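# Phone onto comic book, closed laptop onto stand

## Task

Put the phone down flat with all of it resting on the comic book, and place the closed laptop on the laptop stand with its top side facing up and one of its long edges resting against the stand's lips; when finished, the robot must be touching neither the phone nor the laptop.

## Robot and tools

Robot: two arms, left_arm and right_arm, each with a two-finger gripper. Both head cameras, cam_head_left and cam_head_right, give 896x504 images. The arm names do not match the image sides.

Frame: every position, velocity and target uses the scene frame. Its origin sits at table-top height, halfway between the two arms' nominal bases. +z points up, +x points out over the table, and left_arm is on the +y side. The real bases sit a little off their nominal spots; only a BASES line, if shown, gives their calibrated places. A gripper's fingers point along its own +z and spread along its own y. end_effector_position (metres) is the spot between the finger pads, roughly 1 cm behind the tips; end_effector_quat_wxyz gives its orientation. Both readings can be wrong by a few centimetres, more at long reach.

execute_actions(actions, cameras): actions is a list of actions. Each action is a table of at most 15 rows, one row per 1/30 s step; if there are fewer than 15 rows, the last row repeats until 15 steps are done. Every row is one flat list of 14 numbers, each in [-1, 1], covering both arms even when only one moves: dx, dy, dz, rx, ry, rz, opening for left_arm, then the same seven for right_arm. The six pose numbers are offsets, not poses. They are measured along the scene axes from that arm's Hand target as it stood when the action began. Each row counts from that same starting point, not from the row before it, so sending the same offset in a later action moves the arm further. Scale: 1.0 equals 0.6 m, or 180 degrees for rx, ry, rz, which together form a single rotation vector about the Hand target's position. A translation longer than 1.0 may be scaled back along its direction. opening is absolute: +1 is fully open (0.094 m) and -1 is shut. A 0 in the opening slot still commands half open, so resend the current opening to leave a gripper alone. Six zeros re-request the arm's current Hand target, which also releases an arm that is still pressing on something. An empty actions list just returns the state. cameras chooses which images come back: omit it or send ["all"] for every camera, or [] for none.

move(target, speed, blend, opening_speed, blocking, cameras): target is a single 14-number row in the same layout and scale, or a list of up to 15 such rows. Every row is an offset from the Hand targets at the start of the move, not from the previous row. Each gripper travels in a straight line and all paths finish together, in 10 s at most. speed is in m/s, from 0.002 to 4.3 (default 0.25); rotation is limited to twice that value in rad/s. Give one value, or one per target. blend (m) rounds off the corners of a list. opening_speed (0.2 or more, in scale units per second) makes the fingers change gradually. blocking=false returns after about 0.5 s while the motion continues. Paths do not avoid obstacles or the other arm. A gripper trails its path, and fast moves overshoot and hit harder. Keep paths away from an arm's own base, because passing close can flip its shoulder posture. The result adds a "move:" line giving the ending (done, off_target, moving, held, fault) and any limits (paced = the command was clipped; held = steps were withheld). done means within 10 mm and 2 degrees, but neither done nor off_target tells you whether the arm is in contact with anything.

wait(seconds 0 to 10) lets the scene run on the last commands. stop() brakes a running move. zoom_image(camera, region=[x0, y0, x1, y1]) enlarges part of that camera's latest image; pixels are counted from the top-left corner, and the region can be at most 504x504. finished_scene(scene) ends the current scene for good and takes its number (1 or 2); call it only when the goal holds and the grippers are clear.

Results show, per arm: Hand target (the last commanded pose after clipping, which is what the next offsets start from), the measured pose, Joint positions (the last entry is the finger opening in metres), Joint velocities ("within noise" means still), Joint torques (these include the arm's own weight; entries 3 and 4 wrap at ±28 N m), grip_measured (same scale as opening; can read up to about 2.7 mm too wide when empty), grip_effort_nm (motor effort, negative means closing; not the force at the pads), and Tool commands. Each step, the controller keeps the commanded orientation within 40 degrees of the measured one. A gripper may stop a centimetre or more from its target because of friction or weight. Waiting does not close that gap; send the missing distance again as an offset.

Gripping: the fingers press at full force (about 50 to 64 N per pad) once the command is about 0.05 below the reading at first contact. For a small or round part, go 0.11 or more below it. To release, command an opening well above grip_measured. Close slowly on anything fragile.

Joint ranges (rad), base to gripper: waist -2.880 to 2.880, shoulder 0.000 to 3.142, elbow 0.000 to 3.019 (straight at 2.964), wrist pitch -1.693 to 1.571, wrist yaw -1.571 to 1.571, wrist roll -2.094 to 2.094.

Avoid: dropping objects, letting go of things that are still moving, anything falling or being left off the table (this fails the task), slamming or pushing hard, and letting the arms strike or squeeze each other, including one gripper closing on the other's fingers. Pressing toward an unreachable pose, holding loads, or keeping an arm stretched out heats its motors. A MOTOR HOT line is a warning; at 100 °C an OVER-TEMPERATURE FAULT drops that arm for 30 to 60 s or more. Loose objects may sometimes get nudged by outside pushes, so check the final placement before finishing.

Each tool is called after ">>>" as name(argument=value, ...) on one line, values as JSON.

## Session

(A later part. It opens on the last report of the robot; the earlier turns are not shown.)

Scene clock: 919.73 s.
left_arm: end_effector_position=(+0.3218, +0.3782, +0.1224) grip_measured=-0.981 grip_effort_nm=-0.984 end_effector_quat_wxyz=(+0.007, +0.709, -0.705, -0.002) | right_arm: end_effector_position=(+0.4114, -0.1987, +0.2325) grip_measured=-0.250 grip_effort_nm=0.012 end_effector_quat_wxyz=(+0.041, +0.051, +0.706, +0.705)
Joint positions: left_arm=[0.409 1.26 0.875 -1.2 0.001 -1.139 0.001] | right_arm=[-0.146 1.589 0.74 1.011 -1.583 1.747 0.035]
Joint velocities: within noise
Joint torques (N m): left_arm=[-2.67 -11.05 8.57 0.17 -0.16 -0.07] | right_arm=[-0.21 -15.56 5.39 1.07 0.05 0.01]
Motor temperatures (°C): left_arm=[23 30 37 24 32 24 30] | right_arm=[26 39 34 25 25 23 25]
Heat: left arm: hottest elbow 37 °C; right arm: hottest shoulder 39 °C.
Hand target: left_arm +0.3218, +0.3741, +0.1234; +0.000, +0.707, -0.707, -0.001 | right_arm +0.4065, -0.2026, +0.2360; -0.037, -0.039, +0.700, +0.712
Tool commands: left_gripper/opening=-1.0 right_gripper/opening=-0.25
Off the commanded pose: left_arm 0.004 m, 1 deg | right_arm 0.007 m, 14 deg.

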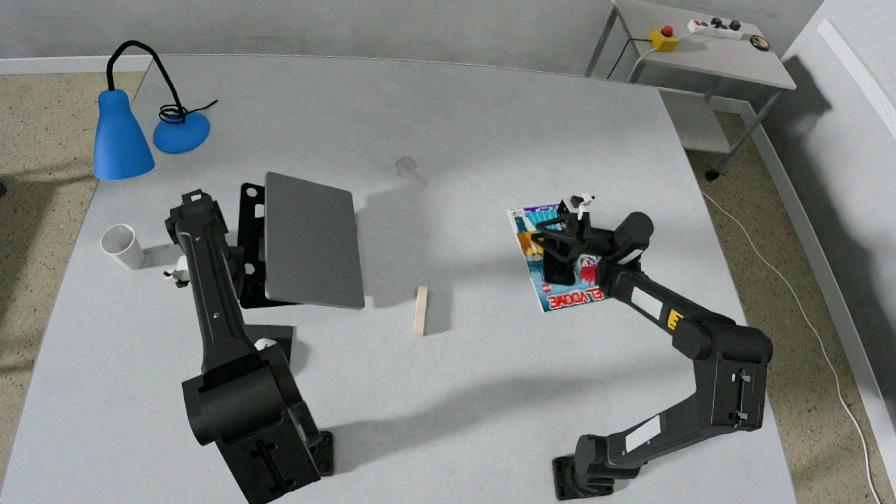

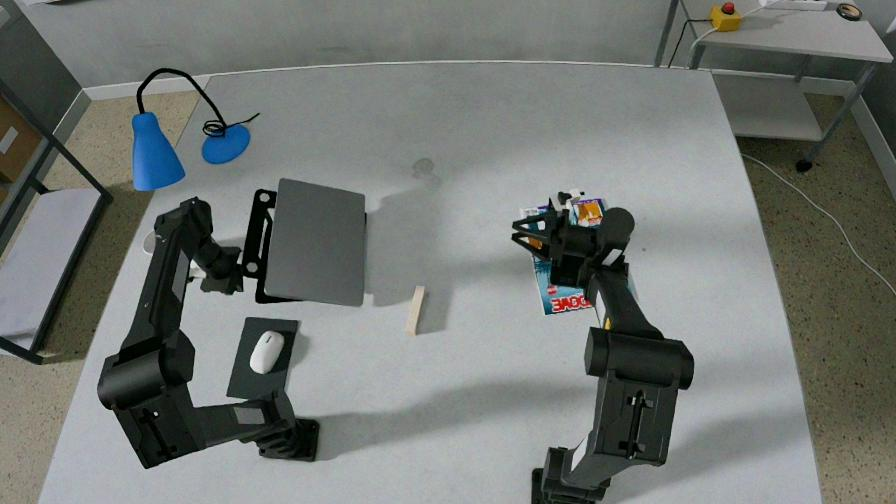

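>>> zoom_image(camera="cam_head_right", region=[350, 205, 380, 235])

>>> zoom_image(camera="cam_head_right", region=[350, 255, 380, 285])

>>> zoom_image(camera="cam_head_left", region=[230, 280, 300, 320])

>>> zoom_image(camera="cam_head_left", region=[300, 280, 370, 320])

Scaled by 16.800.

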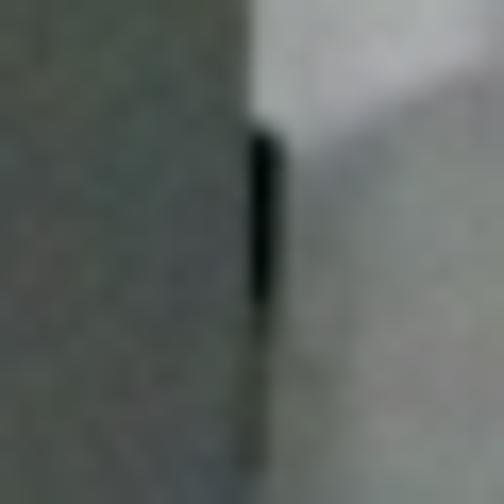

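Scaled by 16.800.

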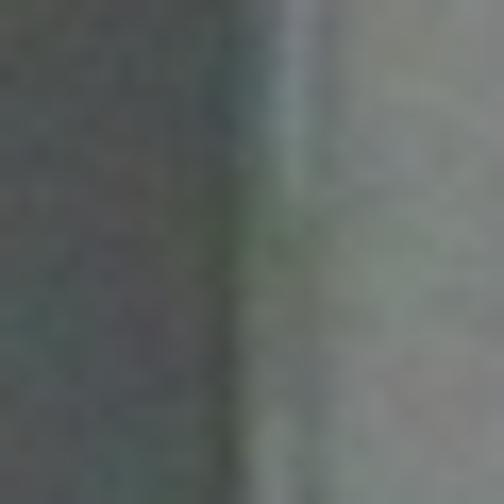

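Scaled by 7.200.

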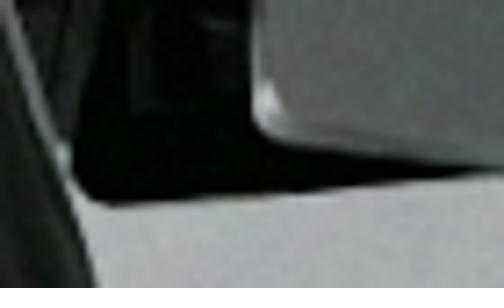

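Scaled by 7.200.

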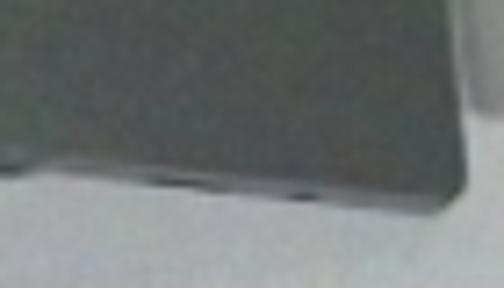

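>>> move(target=[[0,0.12,0,0,0,0,-1,0,0,0.05,0,0,0,-0.25],[0,0.12,0.15,0,0,0,-1,0,-0.15,0.12,0,0,0,-0.25]], blend=[0.02,0], speed=0.15)

>>> zoom_image(camera="cam_head_left", region=[220, 140, 420, 340])

>>> zoom_image(camera="cam_head_left", region=[490, 180, 650, 330])

Scene clock: 946.63 s.
left_arm: end_effector_position=(+0.3089, +0.4311, +0.1860) grip_measured=-0.981 grip_effort_nm=-0.974 end_effector_quat_wxyz=(+0.032, +0.705, -0.708, -0.007) | right_arm: end_effector_position=(+0.4041, -0.2871, +0.2945) grip_measured=-0.250 grip_effort_nm=0.017 end_effector_quat_wxyz=(+0.114, +0.127, +0.697, +0.697)
Joint positions: left_arm=[0.566 1.281 1.066 -1.421 -0.003 -0.971 0.001] | right_arm=[-0.36 1.415 0.74 0.929 -1.583 1.843 0.035]
Joint velocities: within noise
Joint torques (N m): left_arm=[-0.97 -11.93 16.14 -0.27 -0.01 0.13] | right_arm=[-0.15 -13.39 9.02 0.72 0.11 0.17]
Motor temperatures (°C): left_arm=[23 29 37 24 31 24 30] | right_arm=[26 38 34 25 25 23 25]
Heat: left arm: hottest elbow 37 °C; right arm: hottest shoulder 38 °C.
Hand target: left_arm +0.3217, +0.4461, +0.2134; +0.000, +0.708, -0.707, -0.001 | right_arm +0.4065, -0.2927, +0.3079; -0.037, -0.039, +0.700, +0.712
Off the commanded pose: left_arm 0.034 m, 4 deg | right_arm 0.015 m, 26 deg.
joint sent to its limit (right arm) — joint 5 (wrist yaw), lower limit. The joint targets are off in orientation, not in position.
move: off_target (left_arm, right_arm)

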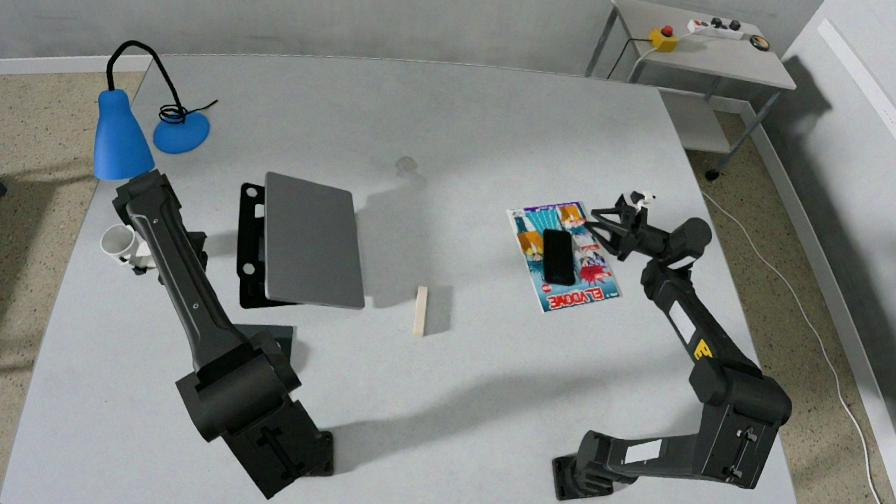

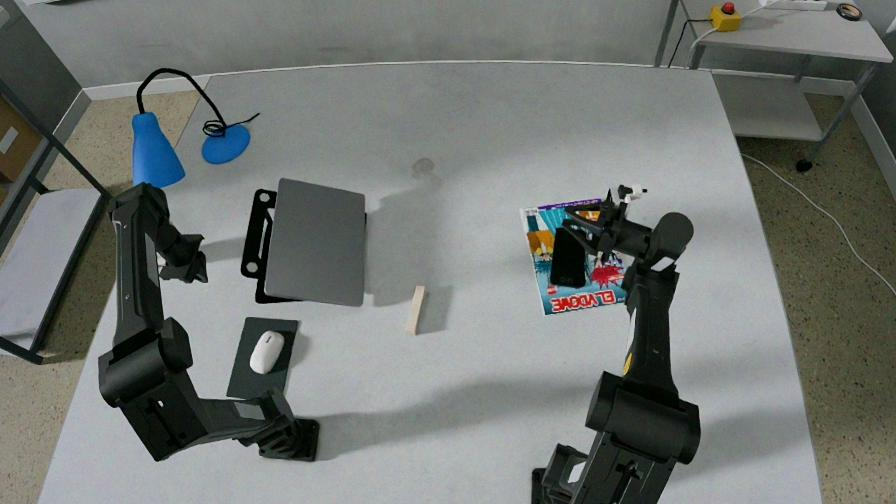

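Scaled by 2.520.

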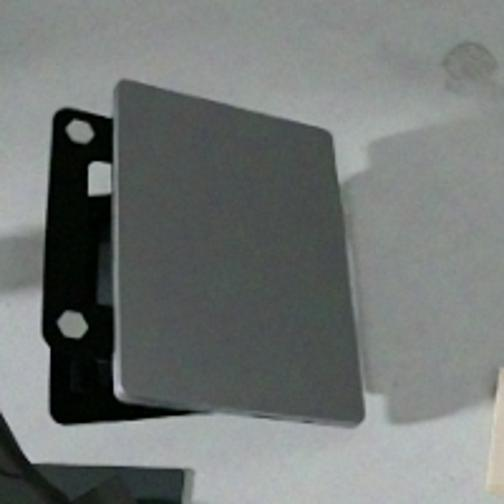

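Scaled by 3.150.

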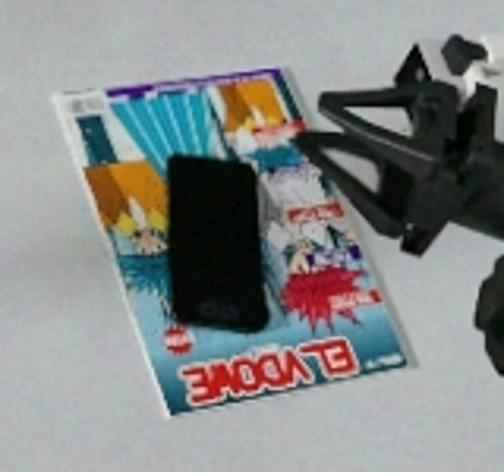

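>>> finished_scene(scene=1)

The scene is finished: the task was done.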